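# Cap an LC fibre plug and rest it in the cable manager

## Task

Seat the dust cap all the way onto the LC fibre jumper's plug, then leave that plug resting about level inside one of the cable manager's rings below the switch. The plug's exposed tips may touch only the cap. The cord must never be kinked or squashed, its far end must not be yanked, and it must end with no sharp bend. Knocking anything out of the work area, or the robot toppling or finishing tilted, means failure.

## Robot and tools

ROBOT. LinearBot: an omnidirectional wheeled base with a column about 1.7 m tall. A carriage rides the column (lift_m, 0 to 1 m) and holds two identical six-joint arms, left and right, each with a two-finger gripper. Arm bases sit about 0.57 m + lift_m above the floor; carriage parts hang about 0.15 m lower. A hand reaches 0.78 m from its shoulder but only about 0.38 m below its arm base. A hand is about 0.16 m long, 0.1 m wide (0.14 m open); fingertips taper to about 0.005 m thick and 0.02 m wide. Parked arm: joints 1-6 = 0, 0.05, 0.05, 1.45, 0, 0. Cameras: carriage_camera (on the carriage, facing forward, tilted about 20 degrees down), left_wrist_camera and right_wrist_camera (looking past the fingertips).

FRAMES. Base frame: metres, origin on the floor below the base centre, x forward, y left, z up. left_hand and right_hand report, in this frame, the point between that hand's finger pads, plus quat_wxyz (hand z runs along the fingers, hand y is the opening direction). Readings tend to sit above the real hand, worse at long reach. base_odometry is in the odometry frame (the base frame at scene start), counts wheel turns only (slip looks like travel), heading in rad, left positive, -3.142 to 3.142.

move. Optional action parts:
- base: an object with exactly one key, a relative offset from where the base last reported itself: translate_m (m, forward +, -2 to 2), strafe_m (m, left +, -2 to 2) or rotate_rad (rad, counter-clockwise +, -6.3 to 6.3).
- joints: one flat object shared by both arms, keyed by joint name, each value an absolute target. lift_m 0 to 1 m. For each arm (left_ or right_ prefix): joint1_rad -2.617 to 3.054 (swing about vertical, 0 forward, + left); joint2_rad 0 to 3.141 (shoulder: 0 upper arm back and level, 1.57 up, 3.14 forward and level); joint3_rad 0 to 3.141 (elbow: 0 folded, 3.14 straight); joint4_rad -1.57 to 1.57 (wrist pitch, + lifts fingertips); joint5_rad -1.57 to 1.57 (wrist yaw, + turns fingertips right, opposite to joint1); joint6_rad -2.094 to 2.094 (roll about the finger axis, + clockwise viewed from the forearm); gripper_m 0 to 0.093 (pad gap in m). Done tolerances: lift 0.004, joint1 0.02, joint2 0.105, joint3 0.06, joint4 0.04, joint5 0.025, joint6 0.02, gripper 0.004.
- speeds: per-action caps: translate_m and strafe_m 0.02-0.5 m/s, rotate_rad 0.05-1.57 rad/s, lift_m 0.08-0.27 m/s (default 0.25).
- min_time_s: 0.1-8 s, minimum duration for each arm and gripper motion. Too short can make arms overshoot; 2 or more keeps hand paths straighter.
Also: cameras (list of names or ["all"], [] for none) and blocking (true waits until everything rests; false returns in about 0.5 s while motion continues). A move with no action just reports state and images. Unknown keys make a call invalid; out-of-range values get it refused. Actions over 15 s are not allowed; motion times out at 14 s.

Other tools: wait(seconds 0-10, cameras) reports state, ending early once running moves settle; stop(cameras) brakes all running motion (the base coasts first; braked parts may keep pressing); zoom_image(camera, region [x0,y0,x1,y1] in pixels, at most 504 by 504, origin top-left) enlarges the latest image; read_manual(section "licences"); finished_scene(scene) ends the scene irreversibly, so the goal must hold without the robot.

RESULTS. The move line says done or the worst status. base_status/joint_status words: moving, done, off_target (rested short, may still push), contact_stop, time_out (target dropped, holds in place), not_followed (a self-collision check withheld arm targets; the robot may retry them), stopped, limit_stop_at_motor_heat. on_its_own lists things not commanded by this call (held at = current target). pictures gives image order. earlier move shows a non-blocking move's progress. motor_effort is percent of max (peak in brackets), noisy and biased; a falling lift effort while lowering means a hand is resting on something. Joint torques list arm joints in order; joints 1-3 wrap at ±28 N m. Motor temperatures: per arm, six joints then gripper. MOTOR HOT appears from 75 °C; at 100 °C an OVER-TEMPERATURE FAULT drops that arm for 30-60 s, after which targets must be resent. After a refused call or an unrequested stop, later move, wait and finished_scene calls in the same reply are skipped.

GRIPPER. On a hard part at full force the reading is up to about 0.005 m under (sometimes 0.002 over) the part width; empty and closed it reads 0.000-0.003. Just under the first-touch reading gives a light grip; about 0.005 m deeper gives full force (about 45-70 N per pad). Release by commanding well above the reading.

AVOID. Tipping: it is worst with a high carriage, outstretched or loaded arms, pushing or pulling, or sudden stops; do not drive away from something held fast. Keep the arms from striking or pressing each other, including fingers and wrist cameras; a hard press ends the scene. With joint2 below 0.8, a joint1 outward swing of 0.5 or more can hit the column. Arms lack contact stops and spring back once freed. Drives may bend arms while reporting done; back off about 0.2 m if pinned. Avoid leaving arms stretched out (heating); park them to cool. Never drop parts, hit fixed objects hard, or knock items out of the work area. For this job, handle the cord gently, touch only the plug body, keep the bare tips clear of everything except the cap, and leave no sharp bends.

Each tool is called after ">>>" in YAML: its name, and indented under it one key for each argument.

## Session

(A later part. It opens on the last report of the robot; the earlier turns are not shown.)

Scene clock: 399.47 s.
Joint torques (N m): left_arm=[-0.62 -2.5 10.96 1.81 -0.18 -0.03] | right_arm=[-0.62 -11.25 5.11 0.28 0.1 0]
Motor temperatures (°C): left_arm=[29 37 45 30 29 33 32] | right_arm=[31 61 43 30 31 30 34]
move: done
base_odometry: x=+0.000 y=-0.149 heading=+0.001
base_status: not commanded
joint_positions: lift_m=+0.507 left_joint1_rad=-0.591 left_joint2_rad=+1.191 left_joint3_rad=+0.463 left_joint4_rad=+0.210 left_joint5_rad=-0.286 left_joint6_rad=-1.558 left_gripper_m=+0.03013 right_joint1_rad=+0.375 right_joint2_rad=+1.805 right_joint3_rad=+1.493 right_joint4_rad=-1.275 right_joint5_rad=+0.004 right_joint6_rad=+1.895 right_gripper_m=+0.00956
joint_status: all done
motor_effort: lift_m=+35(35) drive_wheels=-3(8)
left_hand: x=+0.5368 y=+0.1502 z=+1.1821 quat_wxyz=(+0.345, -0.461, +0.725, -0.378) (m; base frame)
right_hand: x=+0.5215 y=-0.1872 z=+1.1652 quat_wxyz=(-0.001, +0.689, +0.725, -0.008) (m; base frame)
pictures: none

>>> move:
  joints: {"left_joint1_rad": -1.522, "left_joint2_rad": 2.248, "left_joint3_rad": 0.9625, "left_joint4_rad": 1.2855, "left_joint5_rad": -1.15, "left_joint6_rad": -1.57}
  min_time_s: 4

>>> move:
  joints: {"left_joint1_rad": -1.307, "left_joint2_rad": 2.3065, "left_joint3_rad": 1.0965, "left_joint4_rad": 1.223, "left_joint5_rad": -0.8895, "left_joint6_rad": -1.582, "left_gripper_m": 0.0145}
  min_time_s: 3

>>> move:
  joints: {"left_joint1_rad": -1.2604, "left_joint2_rad": 2.341, "left_joint3_rad": 1.176, "left_joint4_rad": 1.178, "left_joint5_rad": -0.843}
  min_time_s: 2

>>> move:
  cameras: ["left_wrist_camera", "right_wrist_camera"]

>>> zoom_image:
  camera: "left_wrist_camera"
  region: [400, 170, 520, 290]

>>> zoom_image:
  camera: "right_wrist_camera"
  region: [400, 200, 520, 320]

Scene clock: 454.23 s.
Joint torques (N m): left_arm=[-0.58 -8.1 7.46 1.78 -0.07 -0.01] | right_arm=[-0.64 -11.26 5.09 0.28 0.1 0.01]
Motor temperatures (°C): left_arm=[29 37 52 35 29 33 32] | right_arm=[31 55 42 30 31 30 35]
move: done
base_odometry: x=+0.000 y=-0.149 heading=+0.001
base_status: not commanded
joint_positions: lift_m=+0.507 left_joint1_rad=-1.514 left_joint2_rad=+2.233 left_joint3_rad=+0.936 left_joint4_rad=+1.268 left_joint5_rad=-1.136 left_joint6_rad=-1.560 left_gripper_m=+0.03013 right_joint1_rad=+0.375 right_joint2_rad=+1.805 right_joint3_rad=+1.493 right_joint4_rad=-1.275 right_joint5_rad=+0.004 right_joint6_rad=+1.895 right_gripper_m=+0.00956
joint_status: all done
motor_effort: lift_m=+35(35) drive_wheels=-2(6)
left_hand: x=+0.3985 y=-0.1369 z=+1.1587 quat_wxyz=(+0.406, -0.388, +0.596, -0.574) (m; base frame)
right_hand: x=+0.5215 y=-0.1872 z=+1.1652 quat_wxyz=(-0.001, +0.689, +0.725, -0.008) (m; base frame)
pictures: none

Scene clock: 457.53 s.
Joint torques (N m): left_arm=[0.7 -8.85 8.17 1.64 0.16 -0.01] | right_arm=[-0.62 -11.26 5.09 0.28 0.1 0]
Motor temperatures (°C): left_arm=[29 38 52 35 29 33 32] | right_arm=[31 55 42 30 31 30 35]
move: done
base_odometry: x=+0.000 y=-0.149 heading=+0.001
base_status: not commanded
joint_positions: lift_m=+0.507 left_joint1_rad=-1.315 left_joint2_rad=+2.291 left_joint3_rad=+1.068 left_joint4_rad=+1.232 left_joint5_rad=-0.903 left_joint6_rad=-1.571 left_gripper_m=+0.01463 right_joint1_rad=+0.375 right_joint2_rad=+1.805 right_joint3_rad=+1.493 right_joint4_rad=-1.275 right_joint5_rad=+0.004 right_joint6_rad=+1.895 right_gripper_m=+0.00956
joint_status: all done
motor_effort: lift_m=+35(35) drive_wheels=-2(8)
left_hand: x=+0.4780 y=-0.1575 z=+1.1649 quat_wxyz=(+0.386, -0.388, +0.588, -0.595) (m; base frame)
right_hand: x=+0.5215 y=-0.1872 z=+1.1652 quat_wxyz=(-0.001, +0.689, +0.725, -0.008) (m; base frame)
pictures: none

Scene clock: 459.83 s.
Joint torques (N m): left_arm=[0.68 -9.22 8.47 1.66 0.17 -0.01] | right_arm=[-0.64 -11.25 5.09 0.28 0.1 0]
Motor temperatures (°C): left_arm=[29 38 52 35 29 33 32] | right_arm=[31 55 42 30 31 30 35]
move: done
base_odometry: x=+0.000 y=-0.149 heading=+0.001
base_status: not commanded
joint_positions: lift_m=+0.507 left_joint1_rad=-1.269 left_joint2_rad=+2.324 left_joint3_rad=+1.147 left_joint4_rad=+1.187 left_joint5_rad=-0.856 left_joint6_rad=-1.571 left_gripper_m=+0.01463 right_joint1_rad=+0.375 right_joint2_rad=+1.805 right_joint3_rad=+1.493 right_joint4_rad=-1.275 right_joint5_rad=+0.004 right_joint6_rad=+1.895 right_gripper_m=+0.00956
joint_status: all done
motor_effort: lift_m=+35(35) drive_wheels=-6(7)
left_hand: x=+0.5008 y=-0.1676 z=+1.1656 quat_wxyz=(+0.386, -0.388, +0.588, -0.595) (m; base frame)
right_hand: x=+0.5215 y=-0.1872 z=+1.1652 quat_wxyz=(-0.001, +0.689, +0.725, -0.008) (m; base frame)
pictures: none

Scene clock: 459.83 s.
Joint torques (N m): left_arm=[0.68 -9.22 8.47 1.66 0.17 -0.01] | right_arm=[-0.64 -11.25 5.09 0.28 0.1 0]
Motor temperatures (°C): left_arm=[29 38 52 35 29 33 32] | right_arm=[31 55 42 30 31 30 35]
base_odometry: x=+0.000 y=-0.149 heading=+0.001
base_status: not commanded
joint_positions: lift_m=+0.507 left_joint1_rad=-1.269 left_joint2_rad=+2.324 left_joint3_rad=+1.147 left_joint4_rad=+1.187 left_joint5_rad=-0.856 left_joint6_rad=-1.571 left_gripper_m=+0.01463 right_joint1_rad=+0.375 right_joint2_rad=+1.805 right_joint3_rad=+1.493 right_joint4_rad=-1.275 right_joint5_rad=+0.004 right_joint6_rad=+1.895 right_gripper_m=+0.00956
joint_status: all done
motor_effort: lift_m=+35(35) drive_wheels=-6(7)
left_hand: x=+0.5008 y=-0.1676 z=+1.1656 quat_wxyz=(+0.386, -0.388, +0.588, -0.595) (m; base frame)
right_hand: x=+0.5215 y=-0.1872 z=+1.1652 quat_wxyz=(-0.001, +0.689, +0.725, -0.008) (m; base frame)
pictures: left_wrist_camera, right_wrist_camera
Images, in order (width x height): left_wrist_camera 896x504, right_wrist_camera 896x504.

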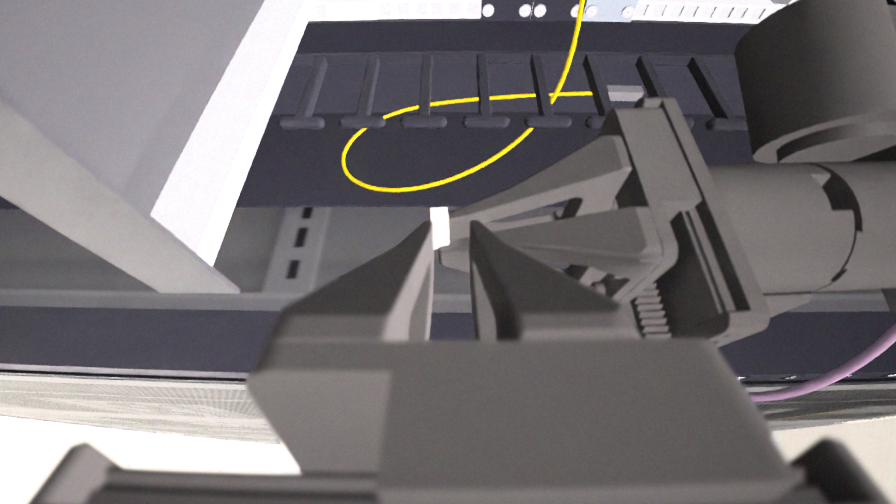

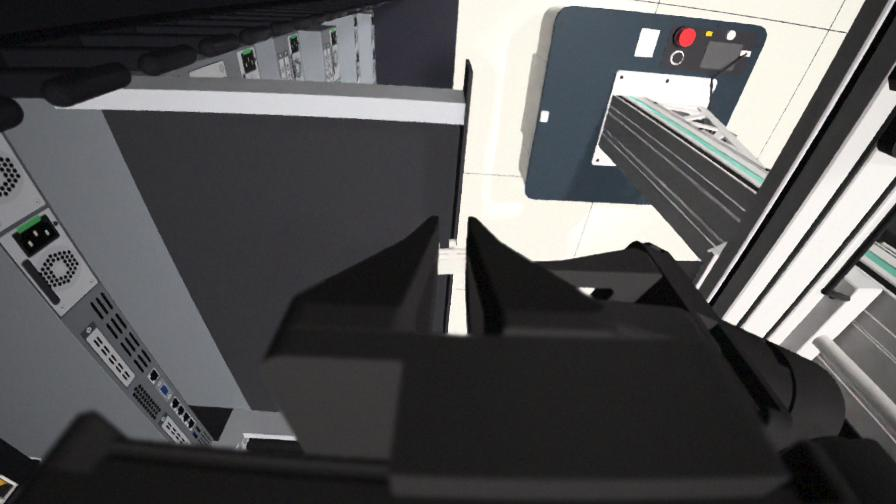

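Scaled by 4.200 from the camera's 896x504 image, which has a finer 1280x720 frame.

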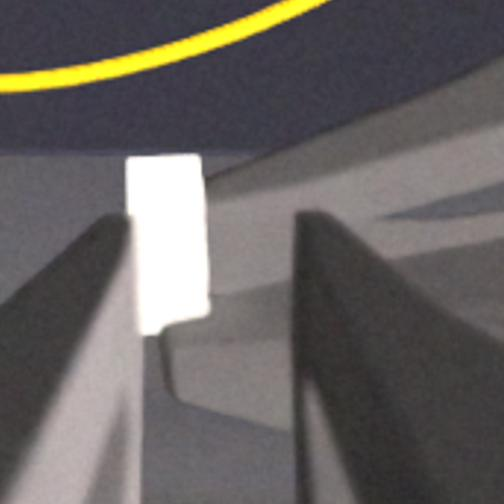

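Scaled by 4.200 from the camera's 896x504 image, which has a finer 1280x720 frame.

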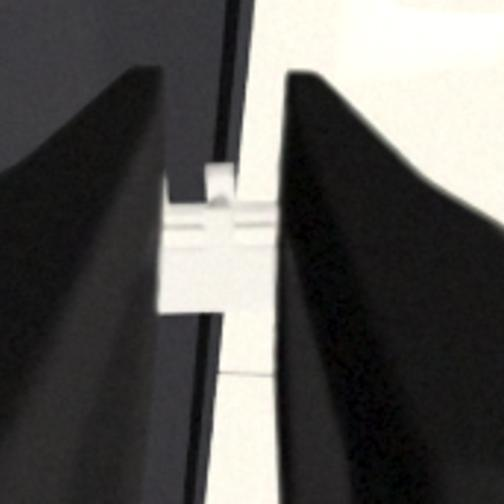

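>>> move:
  joints: {"left_joint1_rad": -1.2604, "left_joint2_rad": 2.352, "left_joint3_rad": 1.178, "left_joint4_rad": 1.195, "left_joint5_rad": -0.843}
  min_time_s: 1.5

>>> move:
  joints: {"left_joint1_rad": -1.2392, "left_joint2_rad": 2.369, "left_joint3_rad": 1.2165, "left_joint4_rad": 1.1675, "left_joint5_rad": -0.822}
  min_time_s: 2

>>> move:
  cameras: ["left_wrist_camera", "right_wrist_camera"]

>>> zoom_image:
  camera: "left_wrist_camera"
  region: [400, 170, 520, 290]

>>> zoom_image:
  camera: "right_wrist_camera"
  region: [400, 200, 520, 320]

Scene clock: 471.83 s.
Joint torques (N m): left_arm=[0.69 -9.26 8.59 1.86 0.16 -0.01] | right_arm=[-0.61 -11.26 5.09 0.28 0.1 0]
move: done
base_odometry: x=+0.000 y=-0.149 heading=+0.001
base_status: not commanded
joint_positions: lift_m=+0.507 left_joint1_rad=-1.269 left_joint2_rad=+2.336 left_joint3_rad=+1.147 left_joint4_rad=+1.187 left_joint5_rad=-0.856 left_joint6_rad=-1.571 left_gripper_m=+0.01463 right_joint1_rad=+0.375 right_joint2_rad=+1.805 right_joint3_rad=+1.493 right_joint4_rad=-1.275 right_joint5_rad=+0.004 right_joint6_rad=+1.895 right_gripper_m=+0.00956
joint_status: all done
motor_effort: lift_m=+35(35) drive_wheels=-4(7)
left_hand: x=+0.5008 y=-0.1675 z=+1.1597 quat_wxyz=(+0.387, -0.387, +0.592, -0.591) (m; base frame)
right_hand: x=+0.5215 y=-0.1872 z=+1.1652 quat_wxyz=(-0.001, +0.689, +0.725, -0.008) (m; base frame)
pictures: none

Scene clock: 474.13 s.
Joint torques (N m): left_arm=[0.72 -9.46 8.58 1.68 0.16 -0.01] | right_arm=[-0.62 -11.26 5.08 0.27 0.09 0]
move: done
base_odometry: x=+0.000 y=-0.149 heading=+0.001
base_status: not commanded
joint_positions: lift_m=+0.507 left_joint1_rad=-1.247 left_joint2_rad=+2.353 left_joint3_rad=+1.187 left_joint4_rad=+1.177 left_joint5_rad=-0.835 left_joint6_rad=-1.571 left_gripper_m=+0.01463 right_joint1_rad=+0.375 right_joint2_rad=+1.805 right_joint3_rad=+1.493 right_joint4_rad=-1.275 right_joint5_rad=+0.004 right_joint6_rad=+1.895 right_gripper_m=+0.00956
joint_status: all done
motor_effort: lift_m=+35(35) drive_wheels=-2(7)
left_hand: x=+0.5119 y=-0.1720 z=+1.1624 quat_wxyz=(+0.386, -0.388, +0.588, -0.596) (m; base frame)
right_hand: x=+0.5215 y=-0.1872 z=+1.1652 quat_wxyz=(-0.001, +0.689, +0.725, -0.008) (m; base frame)
pictures: none

Scene clock: 474.13 s.
Joint torques (N m): left_arm=[0.72 -9.46 8.58 1.68 0.16 -0.01] | right_arm=[-0.62 -11.26 5.08 0.27 0.09 0]
Motor temperatures (°C): left_arm=[29 41 52 36 29 33 32] | right_arm=[31 54 42 30 31 30 35]
base_odometry: x=+0.000 y=-0.149 heading=+0.001
base_status: not commanded
joint_positions: lift_m=+0.507 left_joint1_rad=-1.247 left_joint2_rad=+2.353 left_joint3_rad=+1.187 left_joint4_rad=+1.177 left_joint5_rad=-0.835 left_joint6_rad=-1.571 left_gripper_m=+0.01463 right_joint1_rad=+0.375 right_joint2_rad=+1.805 right_joint3_rad=+1.493 right_joint4_rad=-1.275 right_joint5_rad=+0.004 right_joint6_rad=+1.895 right_gripper_m=+0.00956
joint_status: all done
motor_effort: lift_m=+35(35) drive_wheels=-2(7)
left_hand: x=+0.5119 y=-0.1720 z=+1.1624 quat_wxyz=(+0.386, -0.388, +0.588, -0.596) (m; base frame)
right_hand: x=+0.5215 y=-0.1872 z=+1.1652 quat_wxyz=(-0.001, +0.689, +0.725, -0.008) (m; base frame)
pictures: left_wrist_camera, right_wrist_camera
Images, in order (width x height): left_wrist_camera 896x504, right_wrist_camera 896x504.

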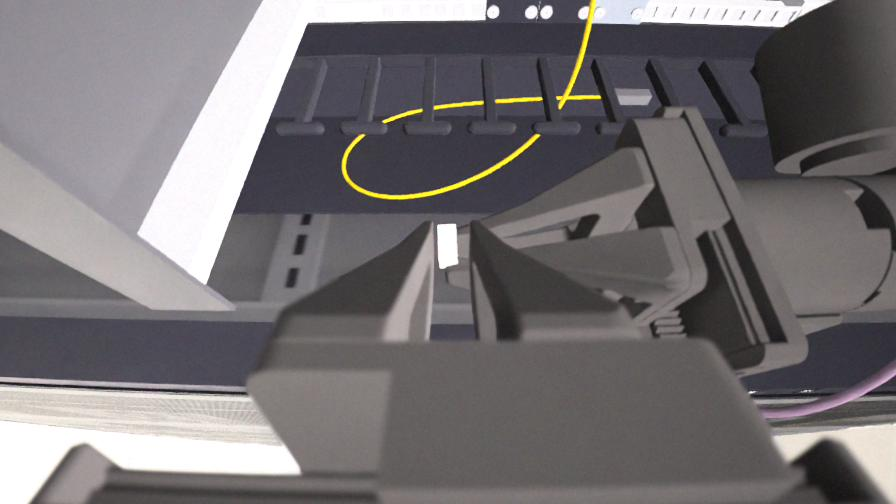

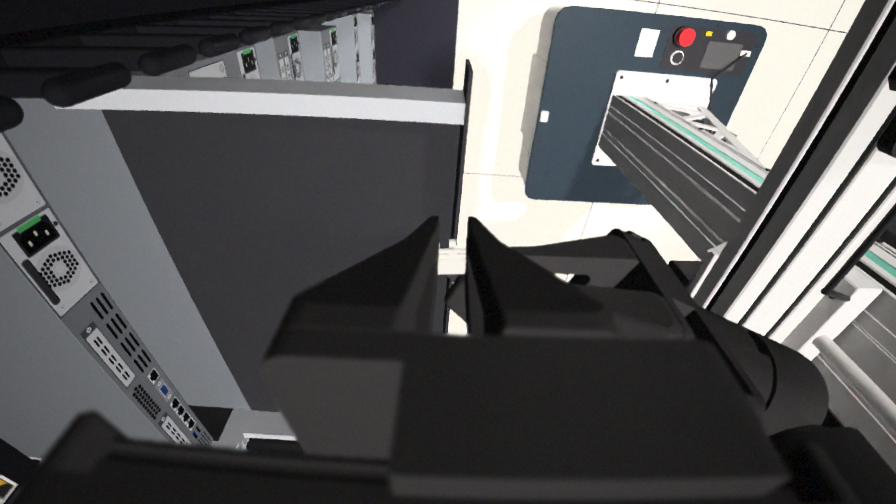

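Scaled by 4.200 from the camera's 896x504 image, which has a finer 1280x720 frame.

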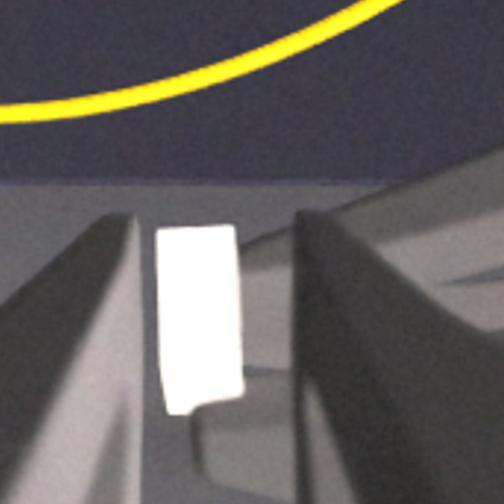

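Scaled by 4.200 from the camera's 896x504 image, which has a finer 1280x720 frame.

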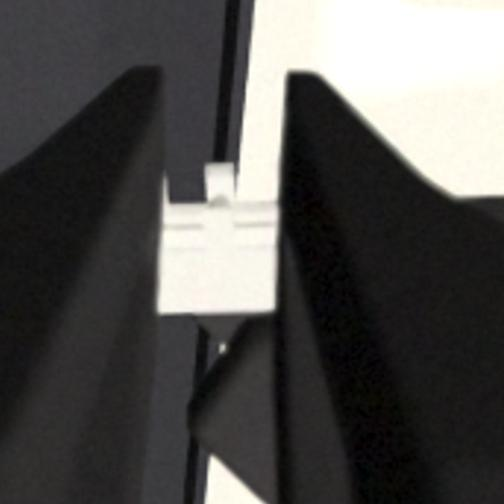

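>>> move:
  joints: {"left_joint1_rad": -1.2258, "left_joint2_rad": 2.3866, "left_joint3_rad": 1.2456, "left_joint4_rad": 1.147, "left_joint5_rad": -0.8086}
  min_time_s: 2

>>> move:
  joints: {"left_gripper_m": 0.0095}
  min_time_s: 1.5

>>> move:
  cameras: ["left_wrist_camera", "right_wrist_camera"]

>>> zoom_image:
  camera: "left_wrist_camera"
  region: [400, 190, 520, 310]

>>> zoom_image:
  camera: "right_wrist_camera"
  region: [400, 200, 520, 320]

Scene clock: 493.73 s.
Joint torques (N m): left_arm=[0.68 -9.61 8.73 1.7 0.18 -0.01] | right_arm=[-0.65 -11.29 5.09 0.28 0.09 0]
move: done
base_odometry: x=+0.000 y=-0.149 heading=+0.001
base_status: not commanded
joint_positions: lift_m=+0.507 left_joint1_rad=-1.234 left_joint2_rad=+2.370 left_joint3_rad=+1.215 left_joint4_rad=+1.156 left_joint5_rad=-0.824 left_joint6_rad=-1.571 left_gripper_m=+0.01463 right_joint1_rad=+0.375 right_joint2_rad=+1.805 right_joint3_rad=+1.493 right_joint4_rad=-1.275 right_joint5_rad=+0.004 right_joint6_rad=+1.895 right_gripper_m=+0.00956
joint_status: all done
motor_effort: lift_m=+35(35) drive_wheels=-3(6)
left_hand: x=+0.5195 y=-0.1749 z=+1.1590 quat_wxyz=(+0.388, -0.388, +0.591, -0.592) (m; base frame)
right_hand: x=+0.5215 y=-0.1872 z=+1.1652 quat_wxyz=(-0.001, +0.689, +0.725, -0.008) (m; base frame)
pictures: none

Scene clock: 495.53 s.
Joint torques (N m): left_arm=[0.65 -9.61 8.44 1.7 0.17 0] | right_arm=[-0.51 -11.28 5.09 0.28 0.09 0]
move: done
base_odometry: x=+0.000 y=-0.149 heading=+0.001
base_status: not commanded
joint_positions: lift_m=+0.507 left_joint1_rad=-1.234 left_joint2_rad=+2.370 left_joint3_rad=+1.218 left_joint4_rad=+1.156 left_joint5_rad=-0.822 left_joint6_rad=-1.572 left_gripper_m=+0.00963 right_joint1_rad=+0.374 right_joint2_rad=+1.805 right_joint3_rad=+1.493 right_joint4_rad=-1.275 right_joint5_rad=+0.004 right_joint6_rad=+1.895 right_gripper_m=+0.00956
joint_status: all done
motor_effort: lift_m=+35(35) drive_wheels=-3(6)
left_hand: x=+0.5196 y=-0.1757 z=+1.1601 quat_wxyz=(+0.387, -0.388, +0.590, -0.593) (m; base frame)
right_hand: x=+0.5218 y=-0.1875 z=+1.1652 quat_wxyz=(-0.001, +0.689, +0.724, -0.008) (m; base frame)
pictures: none

Scene clock: 495.53 s.
Joint torques (N m): left_arm=[0.65 -9.61 8.44 1.7 0.17 0] | right_arm=[-0.51 -11.28 5.09 0.28 0.09 0]
Motor temperatures (°C): left_arm=[29 45 51 36 29 33 32] | right_arm=[31 54 42 30 31 30 35]
base_odometry: x=+0.000 y=-0.149 heading=+0.001
base_status: not commanded
joint_positions: lift_m=+0.507 left_joint1_rad=-1.234 left_joint2_rad=+2.370 left_joint3_rad=+1.218 left_joint4_rad=+1.156 left_joint5_rad=-0.822 left_joint6_rad=-1.572 left_gripper_m=+0.00963 right_joint1_rad=+0.374 right_joint2_rad=+1.805 right_joint3_rad=+1.493 right_joint4_rad=-1.275 right_joint5_rad=+0.004 right_joint6_rad=+1.895 right_gripper_m=+0.00956
joint_status: all done
motor_effort: lift_m=+35(35) drive_wheels=-3(6)
left_hand: x=+0.5196 y=-0.1757 z=+1.1601 quat_wxyz=(+0.387, -0.388, +0.590, -0.593) (m; base frame)
right_hand: x=+0.5218 y=-0.1875 z=+1.1652 quat_wxyz=(-0.001, +0.689, +0.724, -0.008) (m; base frame)
pictures: left_wrist_camera, right_wrist_camera
Images, in order (width x height): left_wrist_camera 896x504, right_wrist_camera 896x504.

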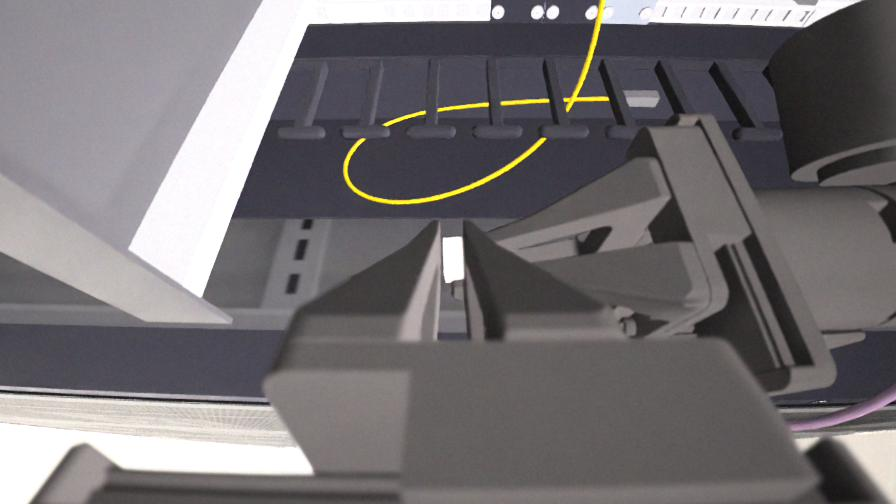

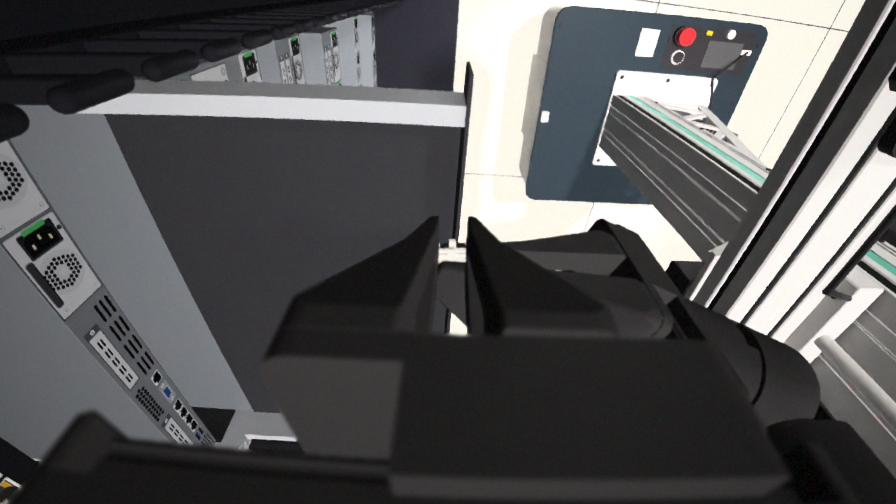

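Scaled by 4.200 from the camera's 896x504 image, which has a finer 1280x720 frame.

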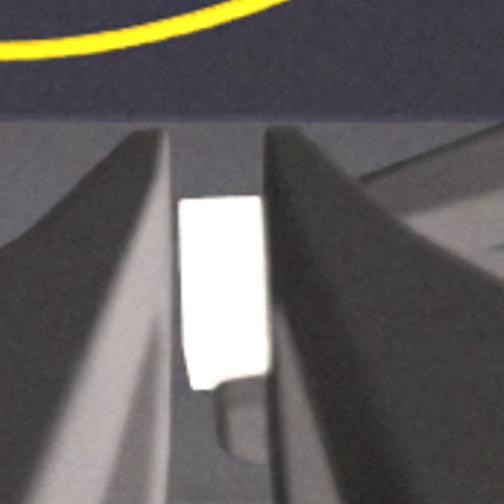

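Scaled by 4.200 from the camera's 896x504 image, which has a finer 1280x720 frame.

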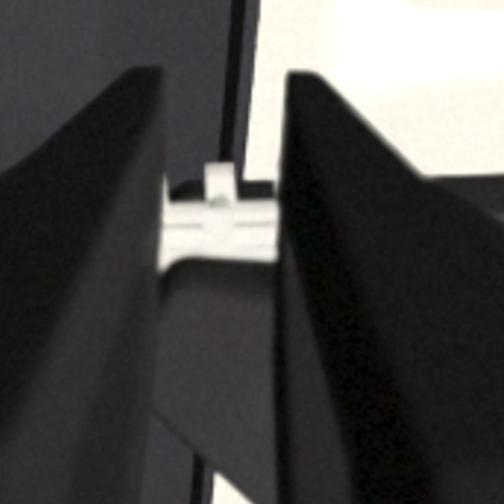

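>>> move:
  joints: {"left_gripper_m": 0.0065}
  min_time_s: 1.5

>>> move:
  joints: {"left_gripper_m": 0.0045}
  min_time_s: 1.5

>>> move:
  joints: {"right_gripper_m": 0.0125}
  min_time_s: 1.5

>>> move:
  joints: {"right_gripper_m": 0.0165}
  min_time_s: 1.5

>>> move:
  cameras: ["left_wrist_camera", "right_wrist_camera"]

>>> zoom_image:
  camera: "left_wrist_camera"
  region: [400, 190, 520, 310]

>>> zoom_image:
  camera: "right_wrist_camera"
  region: [400, 200, 520, 320]

Scene clock: 507.03 s.
Joint torques (N m): left_arm=[0.68 -9.63 8.43 1.68 0.17 0.03] | right_arm=[-0.51 -11.28 5.09 0.26 0.1 0.01]
move: done
base_odometry: x=+0.000 y=-0.149 heading=+0.001
base_status: not commanded
joint_positions: lift_m=+0.507 left_joint1_rad=-1.234 left_joint2_rad=+2.370 left_joint3_rad=+1.218 left_joint4_rad=+1.157 left_joint5_rad=-0.822 left_joint6_rad=-1.575 left_gripper_m=+0.00654 right_joint1_rad=+0.374 right_joint2_rad=+1.805 right_joint3_rad=+1.493 right_joint4_rad=-1.273 right_joint5_rad=+0.004 right_joint6_rad=+1.895 right_gripper_m=+0.00956
joint_status: all done
motor_effort: lift_m=+35(35) drive_wheels=-4(6)
left_hand: x=+0.5196 y=-0.1757 z=+1.1603 quat_wxyz=(+0.386, -0.389, +0.589, -0.594) (m; base frame)
right_hand: x=+0.5222 y=-0.1874 z=+1.1652 quat_wxyz=(-0.001, +0.689, +0.724, -0.007) (m; base frame)
pictures: none

Scene clock: 508.83 s.
Joint torques (N m): left_arm=[0.65 -9.62 8.4 1.69 0.17 0.03] | right_arm=[-0.5 -11.29 5.11 0.26 0.09 0]
move: done
base_odometry: x=+0.000 y=-0.149 heading=+0.001
base_status: not commanded
joint_positions: lift_m=+0.507 left_joint1_rad=-1.234 left_joint2_rad=+2.370 left_joint3_rad=+1.218 left_joint4_rad=+1.157 left_joint5_rad=-0.822 left_joint6_rad=-1.575 left_gripper_m=+0.00654 right_joint1_rad=+0.374 right_joint2_rad=+1.805 right_joint3_rad=+1.493 right_joint4_rad=-1.273 right_joint5_rad=+0.004 right_joint6_rad=+1.895 right_gripper_m=+0.00956
joint_status: all done
motor_effort: lift_m=+35(35) drive_wheels=-4(5)
left_hand: x=+0.5196 y=-0.1757 z=+1.1603 quat_wxyz=(+0.386, -0.389, +0.589, -0.594) (m; base frame)
right_hand: x=+0.5222 y=-0.1874 z=+1.1652 quat_wxyz=(-0.001, +0.689, +0.724, -0.007) (m; base frame)
pictures: none

Scene clock: 510.63 s.
Joint torques (N m): left_arm=[0.69 -9.59 8.43 1.68 0.17 0.03] | right_arm=[-0.5 -11.28 5.08 0.25 0.1 0]
move: done
base_odometry: x=+0.000 y=-0.149 heading=+0.001
base_status: not commanded
joint_positions: lift_m=+0.507 left_joint1_rad=-1.234 left_joint2_rad=+2.370 left_joint3_rad=+1.218 left_joint4_rad=+1.157 left_joint5_rad=-0.822 left_joint6_rad=-1.575 left_gripper_m=+0.00654 right_joint1_rad=+0.374 right_joint2_rad=+1.805 right_joint3_rad=+1.493 right_joint4_rad=-1.273 right_joint5_rad=+0.004 right_joint6_rad=+1.895 right_gripper_m=+0.01255
joint_status: all done
motor_effort: lift_m=+35(35) drive_wheels=-5(6)
left_hand: x=+0.5196 y=-0.1757 z=+1.1603 quat_wxyz=(+0.386, -0.389, +0.589, -0.594) (m; base frame)
right_hand: x=+0.5222 y=-0.1874 z=+1.1652 quat_wxyz=(-0.001, +0.689, +0.724, -0.007) (m; base frame)
pictures: none

Scene clock: 512.43 s.
Joint torques (N m): left_arm=[0.68 -9.61 8.42 1.7 0.17 0.02] | right_arm=[-0.51 -11.26 5.09 0.25 0.09 -0.01]
move: done
base_odometry: x=+0.000 y=-0.149 heading=+0.001
base_status: not commanded
joint_positions: lift_m=+0.507 left_joint1_rad=-1.234 left_joint2_rad=+2.370 left_joint3_rad=+1.218 left_joint4_rad=+1.155 left_joint5_rad=-0.822 left_joint6_rad=-1.575 left_gripper_m=+0.00654 right_joint1_rad=+0.374 right_joint2_rad=+1.805 right_joint3_rad=+1.493 right_joint4_rad=-1.273 right_joint5_rad=+0.004 right_joint6_rad=+1.895 right_gripper_m=+0.01637
joint_status: all done
motor_effort: lift_m=+35(35) drive_wheels=-3(5)
left_hand: x=+0.5196 y=-0.1758 z=+1.1600 quat_wxyz=(+0.386, -0.389, +0.590, -0.594) (m; base frame)
right_hand: x=+0.5223 y=-0.1873 z=+1.1652 quat_wxyz=(-0.001, +0.689, +0.724, -0.007) (m; base frame)
pictures: none

Scene clock: 512.43 s.
Joint torques (N m): left_arm=[0.68 -9.61 8.42 1.7 0.17 0.02] | right_arm=[-0.51 -11.26 5.09 0.25 0.09 -0.01]
Motor temperatures (°C): left_arm=[29 48 52 37 29 33 32] | right_arm=[31 54 42 30 31 30 35]
base_odometry: x=+0.000 y=-0.149 heading=+0.001
base_status: not commanded
joint_positions: lift_m=+0.507 left_joint1_rad=-1.234 left_joint2_rad=+2.370 left_joint3_rad=+1.218 left_joint4_rad=+1.155 left_joint5_rad=-0.822 left_joint6_rad=-1.575 left_gripper_m=+0.00654 right_joint1_rad=+0.374 right_joint2_rad=+1.805 right_joint3_rad=+1.493 right_joint4_rad=-1.273 right_joint5_rad=+0.004 right_joint6_rad=+1.895 right_gripper_m=+0.01637
joint_status: all done
motor_effort: lift_m=+35(35) drive_wheels=-3(5)
left_hand: x=+0.5196 y=-0.1758 z=+1.1600 quat_wxyz=(+0.386, -0.389, +0.590, -0.594) (m; base frame)
right_hand: x=+0.5223 y=-0.1873 z=+1.1652 quat_wxyz=(-0.001, +0.689, +0.724, -0.007) (m; base frame)
pictures: left_wrist_camera, right_wrist_camera
Images, in order (width x height): left_wrist_camera 896x504, right_wrist_camera 896x504.

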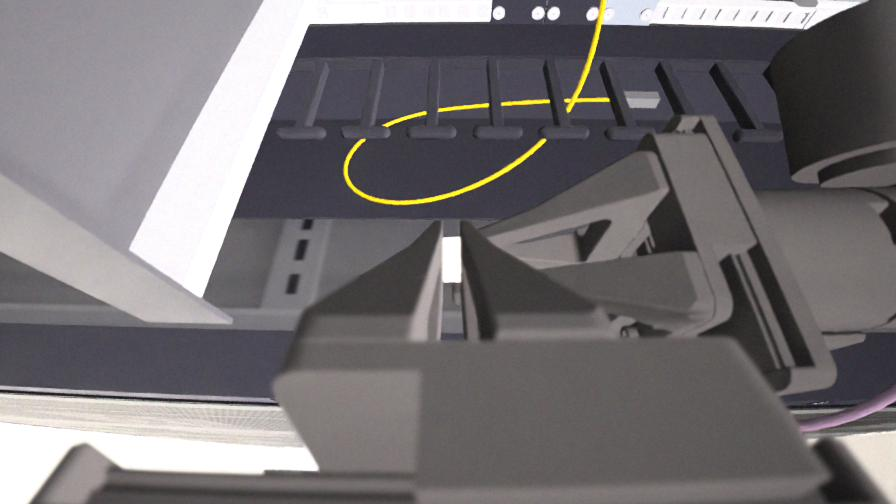

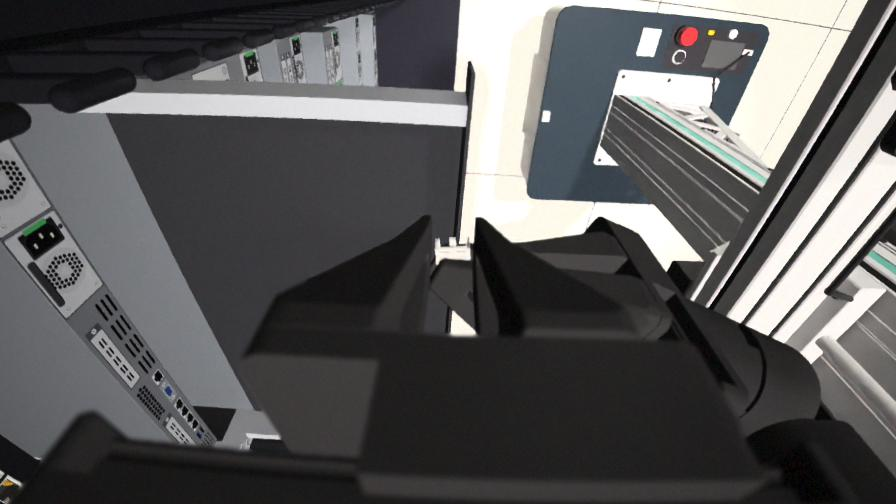

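Scaled by 4.200 from the camera's 896x504 image, which has a finer 1280x720 frame.

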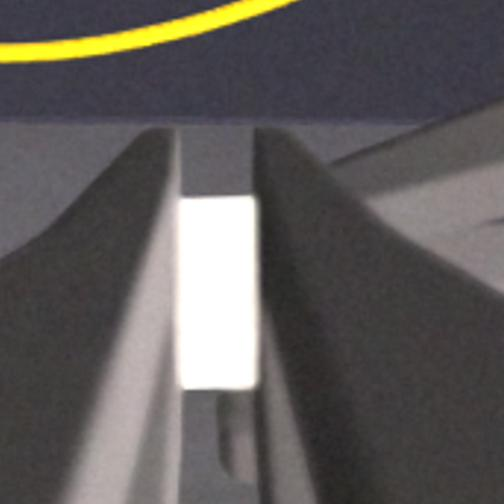

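Scaled by 4.200 from the camera's 896x504 image, which has a finer 1280x720 frame.

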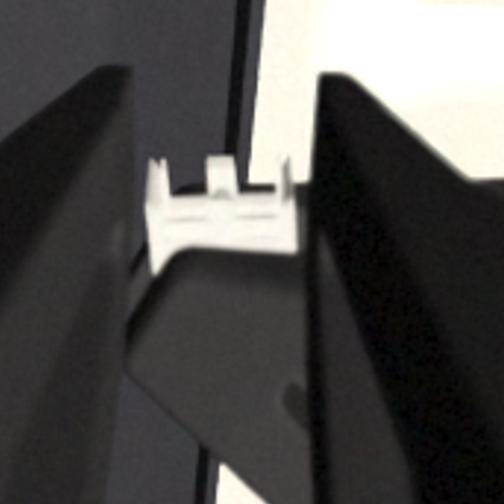

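>>> move:
  joints: {"right_gripper_m": 0.019, "right_joint1_rad": 0.35}
  min_time_s: 1.5

>>> move:
  joints: {"right_gripper_m": 0.03, "right_joint1_rad": 0.315}
  min_time_s: 1.5

>>> move:
  joints: {"right_gripper_m": 0.05, "right_joint1_rad": 0.285}
  min_time_s: 1

>>> move:
  cameras: ["left_wrist_camera", "right_wrist_camera"]

>>> zoom_image:
  camera: "right_wrist_camera"
  region: [410, 240, 510, 340]

>>> zoom_image:
  camera: "left_wrist_camera"
  region: [400, 190, 520, 310]

Scene clock: 529.60 s.
Joint torques (N m): left_arm=[0.66 -9.63 8.42 1.7 0.16 0.03] | right_arm=[-0.61 -11.25 5.11 0.26 0.1 0]
move: done
base_odometry: x=+0.000 y=-0.149 heading=+0.001
base_status: not commanded
joint_positions: lift_m=+0.507 left_joint1_rad=-1.234 left_joint2_rad=+2.370 left_joint3_rad=+1.218 left_joint4_rad=+1.155 left_joint5_rad=-0.822 left_joint6_rad=-1.575 left_gripper_m=+0.00654 right_joint1_rad=+0.356 right_joint2_rad=+1.805 right_joint3_rad=+1.493 right_joint4_rad=-1.273 right_joint5_rad=+0.004 right_joint6_rad=+1.895 right_gripper_m=+0.01886
joint_status: all done
motor_effort: lift_m=+35(35) drive_wheels=-2(7)
left_hand: x=+0.5196 y=-0.1758 z=+1.1600 quat_wxyz=(+0.386, -0.389, +0.590, -0.594) (m; base frame)
right_hand: x=+0.5244 y=-0.1928 z=+1.1652 quat_wxyz=(-0.001, +0.696, +0.718, -0.007) (m; base frame)
pictures: none

Scene clock: 531.40 s.
Joint torques (N m): left_arm=[0.68 -9.62 8.4 1.71 0.17 0.02] | right_arm=[-0.64 -11.26 5.09 0.25 0.1 0]
move: done
base_odometry: x=+0.000 y=-0.149 heading=+0.001
base_status: not commanded
joint_positions: lift_m=+0.507 left_joint1_rad=-1.234 left_joint2_rad=+2.370 left_joint3_rad=+1.218 left_joint4_rad=+1.155 left_joint5_rad=-0.822 left_joint6_rad=-1.575 left_gripper_m=+0.00654 right_joint1_rad=+0.321 right_joint2_rad=+1.805 right_joint3_rad=+1.493 right_joint4_rad=-1.273 right_joint5_rad=+0.004 right_joint6_rad=+1.895 right_gripper_m=+0.02986
joint_status: all done
motor_effort: lift_m=+35(35) drive_wheels=+1(6)
left_hand: x=+0.5196 y=-0.1758 z=+1.1600 quat_wxyz=(+0.386, -0.389, +0.590, -0.594) (m; base frame)
right_hand: x=+0.5282 y=-0.2038 z=+1.1652 quat_wxyz=(-0.001, +0.708, +0.706, -0.007) (m; base frame)
pictures: none

Scene clock: 532.67 s.
Joint torques (N m): left_arm=[0.66 -9.61 8.4 1.7 0.17 0.03] | right_arm=[-0.61 -11.28 5.11 0.25 0.1 0]
move: done
base_odometry: x=+0.000 y=-0.149 heading=+0.001
base_status: not commanded
joint_positions: lift_m=+0.507 left_joint1_rad=-1.234 left_joint2_rad=+2.370 left_joint3_rad=+1.218 left_joint4_rad=+1.155 left_joint5_rad=-0.821 left_joint6_rad=-1.575 left_gripper_m=+0.00654 right_joint1_rad=+0.291 right_joint2_rad=+1.805 right_joint3_rad=+1.493 right_joint4_rad=-1.273 right_joint5_rad=+0.004 right_joint6_rad=+1.896 right_gripper_m=+0.04986
joint_status: all done
motor_effort: lift_m=+35(35) drive_wheels=-4(7)
left_hand: x=+0.5195 y=-0.1759 z=+1.1600 quat_wxyz=(+0.386, -0.389, +0.590, -0.594) (m; base frame)
right_hand: x=+0.5312 y=-0.2132 z=+1.1652 quat_wxyz=(-0.001, +0.719, +0.695, -0.007) (m; base frame)
pictures: none

Scene clock: 532.67 s.
Joint torques (N m): left_arm=[0.66 -9.61 8.4 1.7 0.17 0.03] | right_arm=[-0.61 -11.28 5.11 0.25 0.1 0]
Motor temperatures (°C): left_arm=[29 49 52 38 29 33 33] | right_arm=[31 54 42 30 31 30 34]
base_odometry: x=+0.000 y=-0.149 heading=+0.001
base_status: not commanded
joint_positions: lift_m=+0.507 left_joint1_rad=-1.234 left_joint2_rad=+2.370 left_joint3_rad=+1.218 left_joint4_rad=+1.155 left_joint5_rad=-0.821 left_joint6_rad=-1.575 left_gripper_m=+0.00654 right_joint1_rad=+0.291 right_joint2_rad=+1.805 right_joint3_rad=+1.493 right_joint4_rad=-1.273 right_joint5_rad=+0.004 right_joint6_rad=+1.896 right_gripper_m=+0.04986
joint_status: all done
motor_effort: lift_m=+35(35) drive_wheels=-4(7)
left_hand: x=+0.5195 y=-0.1759 z=+1.1600 quat_wxyz=(+0.386, -0.389, +0.590, -0.594) (m; base frame)
right_hand: x=+0.5312 y=-0.2132 z=+1.1652 quat_wxyz=(-0.001, +0.719, +0.695, -0.007) (m; base frame)
pictures: left_wrist_camera, right_wrist_camera
Images, in order (width x height): left_wrist_camera 896x504, right_wrist_camera 896x504.

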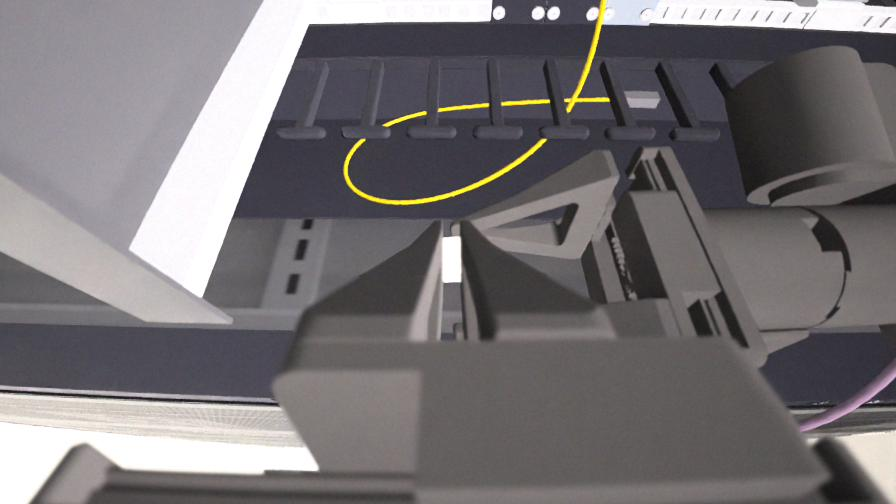

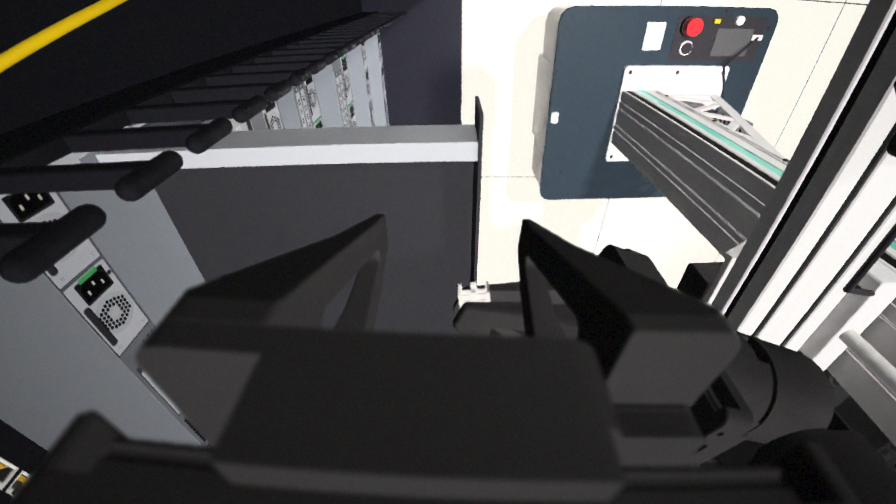

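Scaled by 5.040 from the camera's 896x504 image, which has a finer 1280x720 frame.

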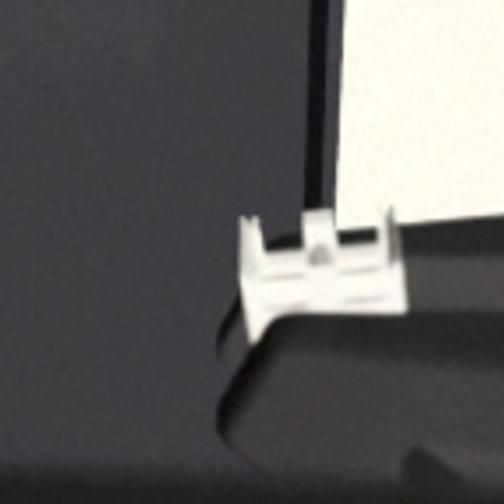

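Scaled by 4.200 from the camera's 896x504 image, which has a finer 1280x720 frame.

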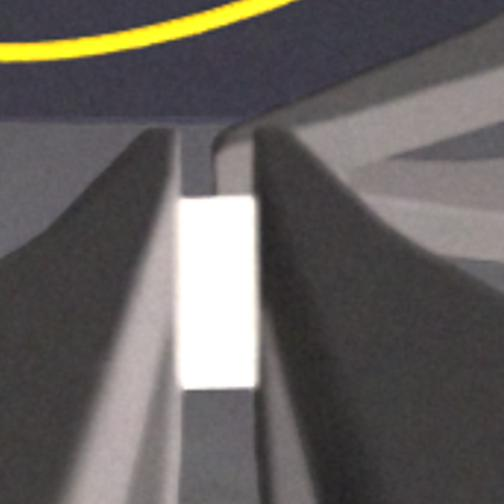

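>>> move:
  joints: {"left_joint1_rad": -1.307, "left_joint2_rad": 2.27, "left_joint3_rad": 1.0965, "left_joint4_rad": 1.223, "left_joint5_rad": -0.8895}
  min_time_s: 2

>>> move:
  joints: {"left_joint1_rad": -1.522, "left_joint2_rad": 2.2, "left_joint3_rad": 0.9625, "left_joint4_rad": 1.2855, "left_joint5_rad": -1.15}
  min_time_s: 2

>>> move:
  joints: {"left_joint1_rad": -0.35, "left_joint2_rad": 1.2, "left_joint3_rad": 0.5, "left_joint4_rad": 0.1, "left_joint5_rad": 0, "left_joint6_rad": -1.57}
  min_time_s: 4

>>> move:
  joints: {"right_joint1_rad": 0.564, "right_joint2_rad": 1.47, "right_joint3_rad": 0.976, "right_joint4_rad": 0.232, "right_joint5_rad": 0, "right_joint6_rad": 0}
  min_time_s: 4

>>> move:
  cameras: ["carriage_camera", "left_wrist_camera", "right_wrist_camera"]

>>> zoom_image:
  camera: "carriage_camera"
  region: [425, 248, 455, 268]

>>> zoom_image:
  camera: "right_wrist_camera"
  region: [420, 60, 570, 200]

>>> zoom_image:
  camera: "left_wrist_camera"
  region: [400, 190, 520, 310]

Scene clock: 575.37 s.
Joint torques (N m): left_arm=[-0.61 -14 4.59 1.96 -0.07 0.03] | right_arm=[-0.59 -11.26 5.09 0.25 0.09 0]
move: done
base_odometry: x=+0.000 y=-0.149 heading=+0.001
base_status: not commanded
joint_positions: lift_m=+0.507 left_joint1_rad=-1.299 left_joint2_rad=+2.315 left_joint3_rad=+1.110 left_joint4_rad=+1.206 left_joint5_rad=-0.877 left_joint6_rad=-1.575 left_gripper_m=+0.00654 right_joint1_rad=+0.291 right_joint2_rad=+1.805 right_joint3_rad=+1.493 right_joint4_rad=-1.273 right_joint5_rad=+0.004 right_joint6_rad=+1.896 right_gripper_m=+0.04986
joint_status: all done
motor_effort: lift_m=+35(35) drive_wheels=-2(6)
left_hand: x=+0.4859 y=-0.1655 z=+1.1616 quat_wxyz=(+0.383, -0.385, +0.592, -0.595) (m; base frame)
right_hand: x=+0.5312 y=-0.2132 z=+1.1652 quat_wxyz=(-0.001, +0.719, +0.695, -0.007) (m; base frame)
pictures: none

Scene clock: 577.67 s.
Joint torques (N m): left_arm=[-0.61 -12.88 4.23 1.77 -0.06 0.03] | right_arm=[-0.61 -11.26 5.11 0.25 0.09 0]
move: done
base_odometry: x=+0.000 y=-0.149 heading=+0.001
base_status: not commanded
joint_positions: lift_m=+0.507 left_joint1_rad=-1.514 left_joint2_rad=+2.242 left_joint3_rad=+0.975 left_joint4_rad=+1.269 left_joint5_rad=-1.136 left_joint6_rad=-1.575 left_gripper_m=+0.00654 right_joint1_rad=+0.291 right_joint2_rad=+1.805 right_joint3_rad=+1.493 right_joint4_rad=-1.273 right_joint5_rad=+0.004 right_joint6_rad=+1.896 right_gripper_m=+0.04986
joint_status: all done
motor_effort: lift_m=+35(35) drive_wheels=-4(6)
left_hand: x=+0.3989 y=-0.1455 z=+1.1659 quat_wxyz=(+0.396, -0.399, +0.584, -0.587) (m; base frame)
right_hand: x=+0.5312 y=-0.2132 z=+1.1652 quat_wxyz=(-0.001, +0.719, +0.695, -0.007) (m; base frame)
pictures: none

Scene clock: 581.97 s.
Joint torques (N m): left_arm=[0.72 -5.01 6.43 1.79 0.12 0.12] | right_arm=[-0.61 -11.25 5.12 0.26 0.1 0]
move: done
base_odometry: x=+0.000 y=-0.149 heading=+0.001
base_status: not commanded
joint_positions: lift_m=+0.507 left_joint1_rad=-0.358 left_joint2_rad=+1.219 left_joint3_rad=+0.516 left_joint4_rad=+0.109 left_joint5_rad=-0.014 left_joint6_rad=-1.575 left_gripper_m=+0.00653 right_joint1_rad=+0.291 right_joint2_rad=+1.805 right_joint3_rad=+1.493 right_joint4_rad=-1.273 right_joint5_rad=+0.004 right_joint6_rad=+1.896 right_gripper_m=+0.04986
joint_status: all done
motor_effort: lift_m=+35(35) drive_wheels=-4(7)
left_hand: x=+0.5534 y=+0.1828 z=+1.1709 quat_wxyz=(+0.272, -0.507, +0.723, -0.383) (m; base frame)
right_hand: x=+0.5312 y=-0.2132 z=+1.1652 quat_wxyz=(-0.001, +0.719, +0.695, -0.007) (m; base frame)
pictures: none

Scene clock: 586.27 s.
Joint torques (N m): left_arm=[0.73 -4.97 6.42 1.8 0.11 0.12] | right_arm=[0.54 -9.44 6.57 2.72 -0.06 -0.24]
move: done
base_odometry: x=+0.000 y=-0.149 heading=+0.001
base_status: not commanded
joint_positions: lift_m=+0.507 left_joint1_rad=-0.358 left_joint2_rad=+1.219 left_joint3_rad=+0.516 left_joint4_rad=+0.108 left_joint5_rad=-0.012 left_joint6_rad=-1.575 left_gripper_m=+0.00653 right_joint1_rad=+0.558 right_joint2_rad=+1.490 right_joint3_rad=+0.991 right_joint4_rad=+0.230 right_joint5_rad=+0.004 right_joint6_rad=+0.011 right_gripper_m=+0.04987
joint_status: all done
motor_effort: lift_m=+35(35) drive_wheels=-3(8)
left_hand: x=+0.5531 y=+0.1826 z=+1.1706 quat_wxyz=(+0.271, -0.507, +0.723, -0.383) (m; base frame)
right_hand: x=+0.6243 y=-0.0525 z=+1.3075 quat_wxyz=(+0.582, -0.214, +0.766, +0.168) (m; base frame)
pictures: none

Scene clock: 586.27 s.
Joint torques (N m): left_arm=[0.73 -4.97 6.42 1.8 0.11 0.12] | right_arm=[0.54 -9.44 6.57 2.72 -0.06 -0.24]
Motor temperatures (°C): left_arm=[29 51 50 39 29 33 34] | right_arm=[31 54 42 31 31 30 34]
base_odometry: x=+0.000 y=-0.149 heading=+0.001
base_status: not commanded
joint_positions: lift_m=+0.507 left_joint1_rad=-0.358 left_joint2_rad=+1.219 left_joint3_rad=+0.516 left_joint4_rad=+0.108 left_joint5_rad=-0.012 left_joint6_rad=-1.575 left_gripper_m=+0.00653 right_joint1_rad=+0.558 right_joint2_rad=+1.490 right_joint3_rad=+0.991 right_joint4_rad=+0.230 right_joint5_rad=+0.004 right_joint6_rad=+0.011 right_gripper_m=+0.04987
joint_status: all done
motor_effort: lift_m=+35(35) drive_wheels=-3(8)
left_hand: x=+0.5531 y=+0.1826 z=+1.1706 quat_wxyz=(+0.271, -0.507, +0.723, -0.383) (m; base frame)
right_hand: x=+0.6243 y=-0.0525 z=+1.3075 quat_wxyz=(+0.582, -0.214, +0.766, +0.168) (m; base frame)
pictures: carriage_camera, left_wrist_camera, right_wrist_camera
Images, in order (width x height): carriage_camera 896x504, left_wrist_camera 896x504, right_wrist_camera 896x504.

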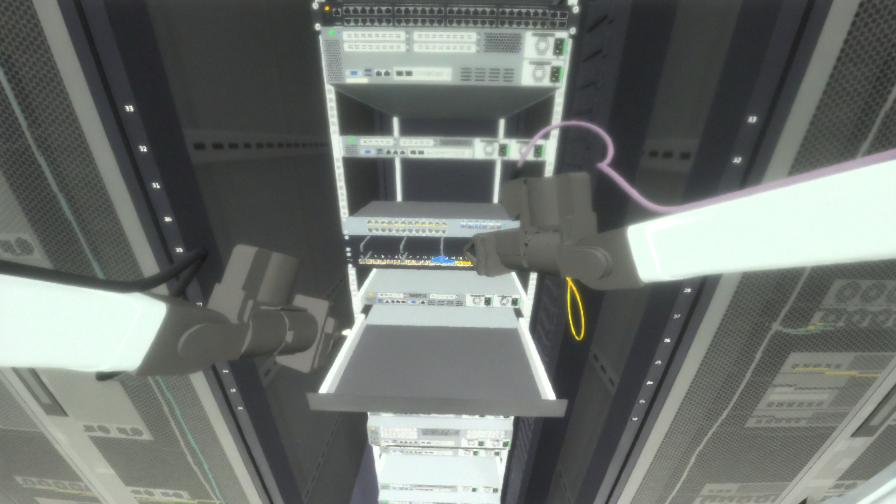

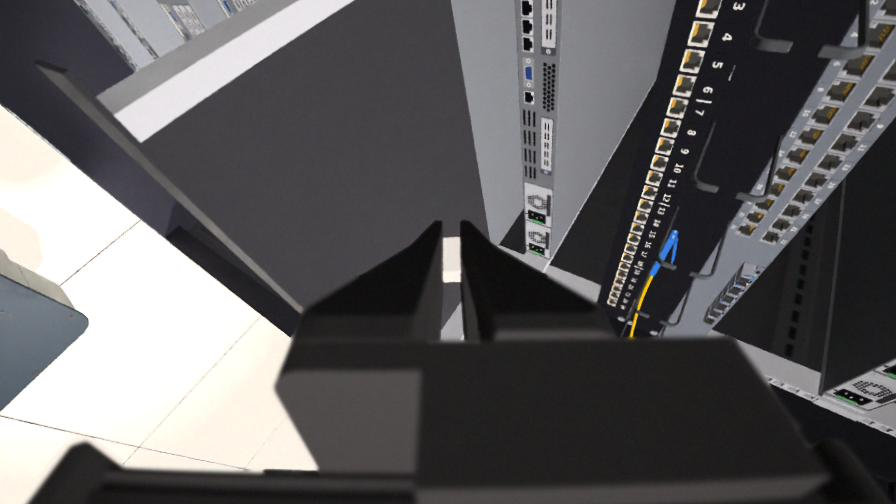

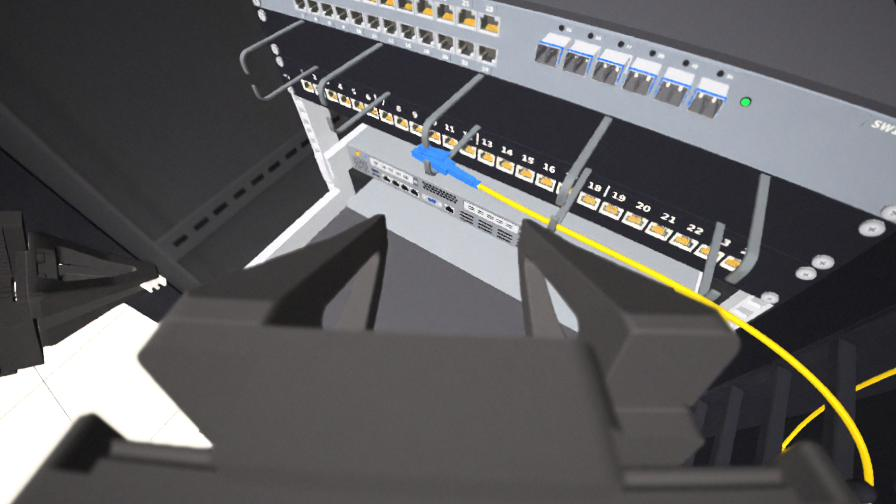

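Scaled by 16.800 from the camera's 896x504 image, which has a finer 1280x720 frame.

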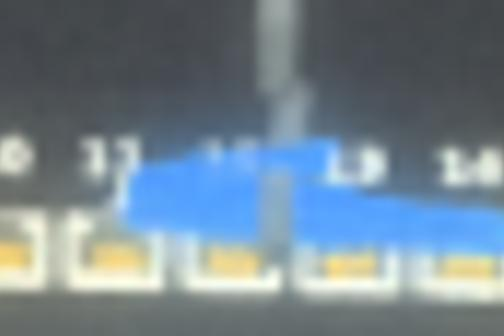

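Scaled by 3.360 from the camera's 896x504 image, which has a finer 1280x720 frame.

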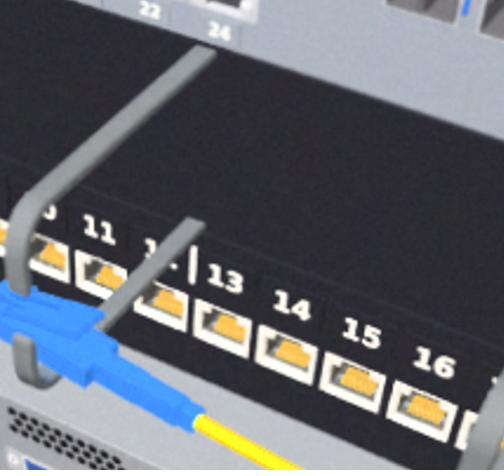

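Scaled by 4.200 from the camera's 896x504 image, which has a finer 1280x720 frame.

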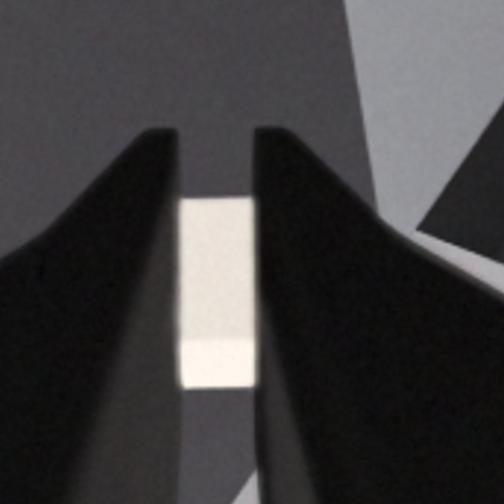

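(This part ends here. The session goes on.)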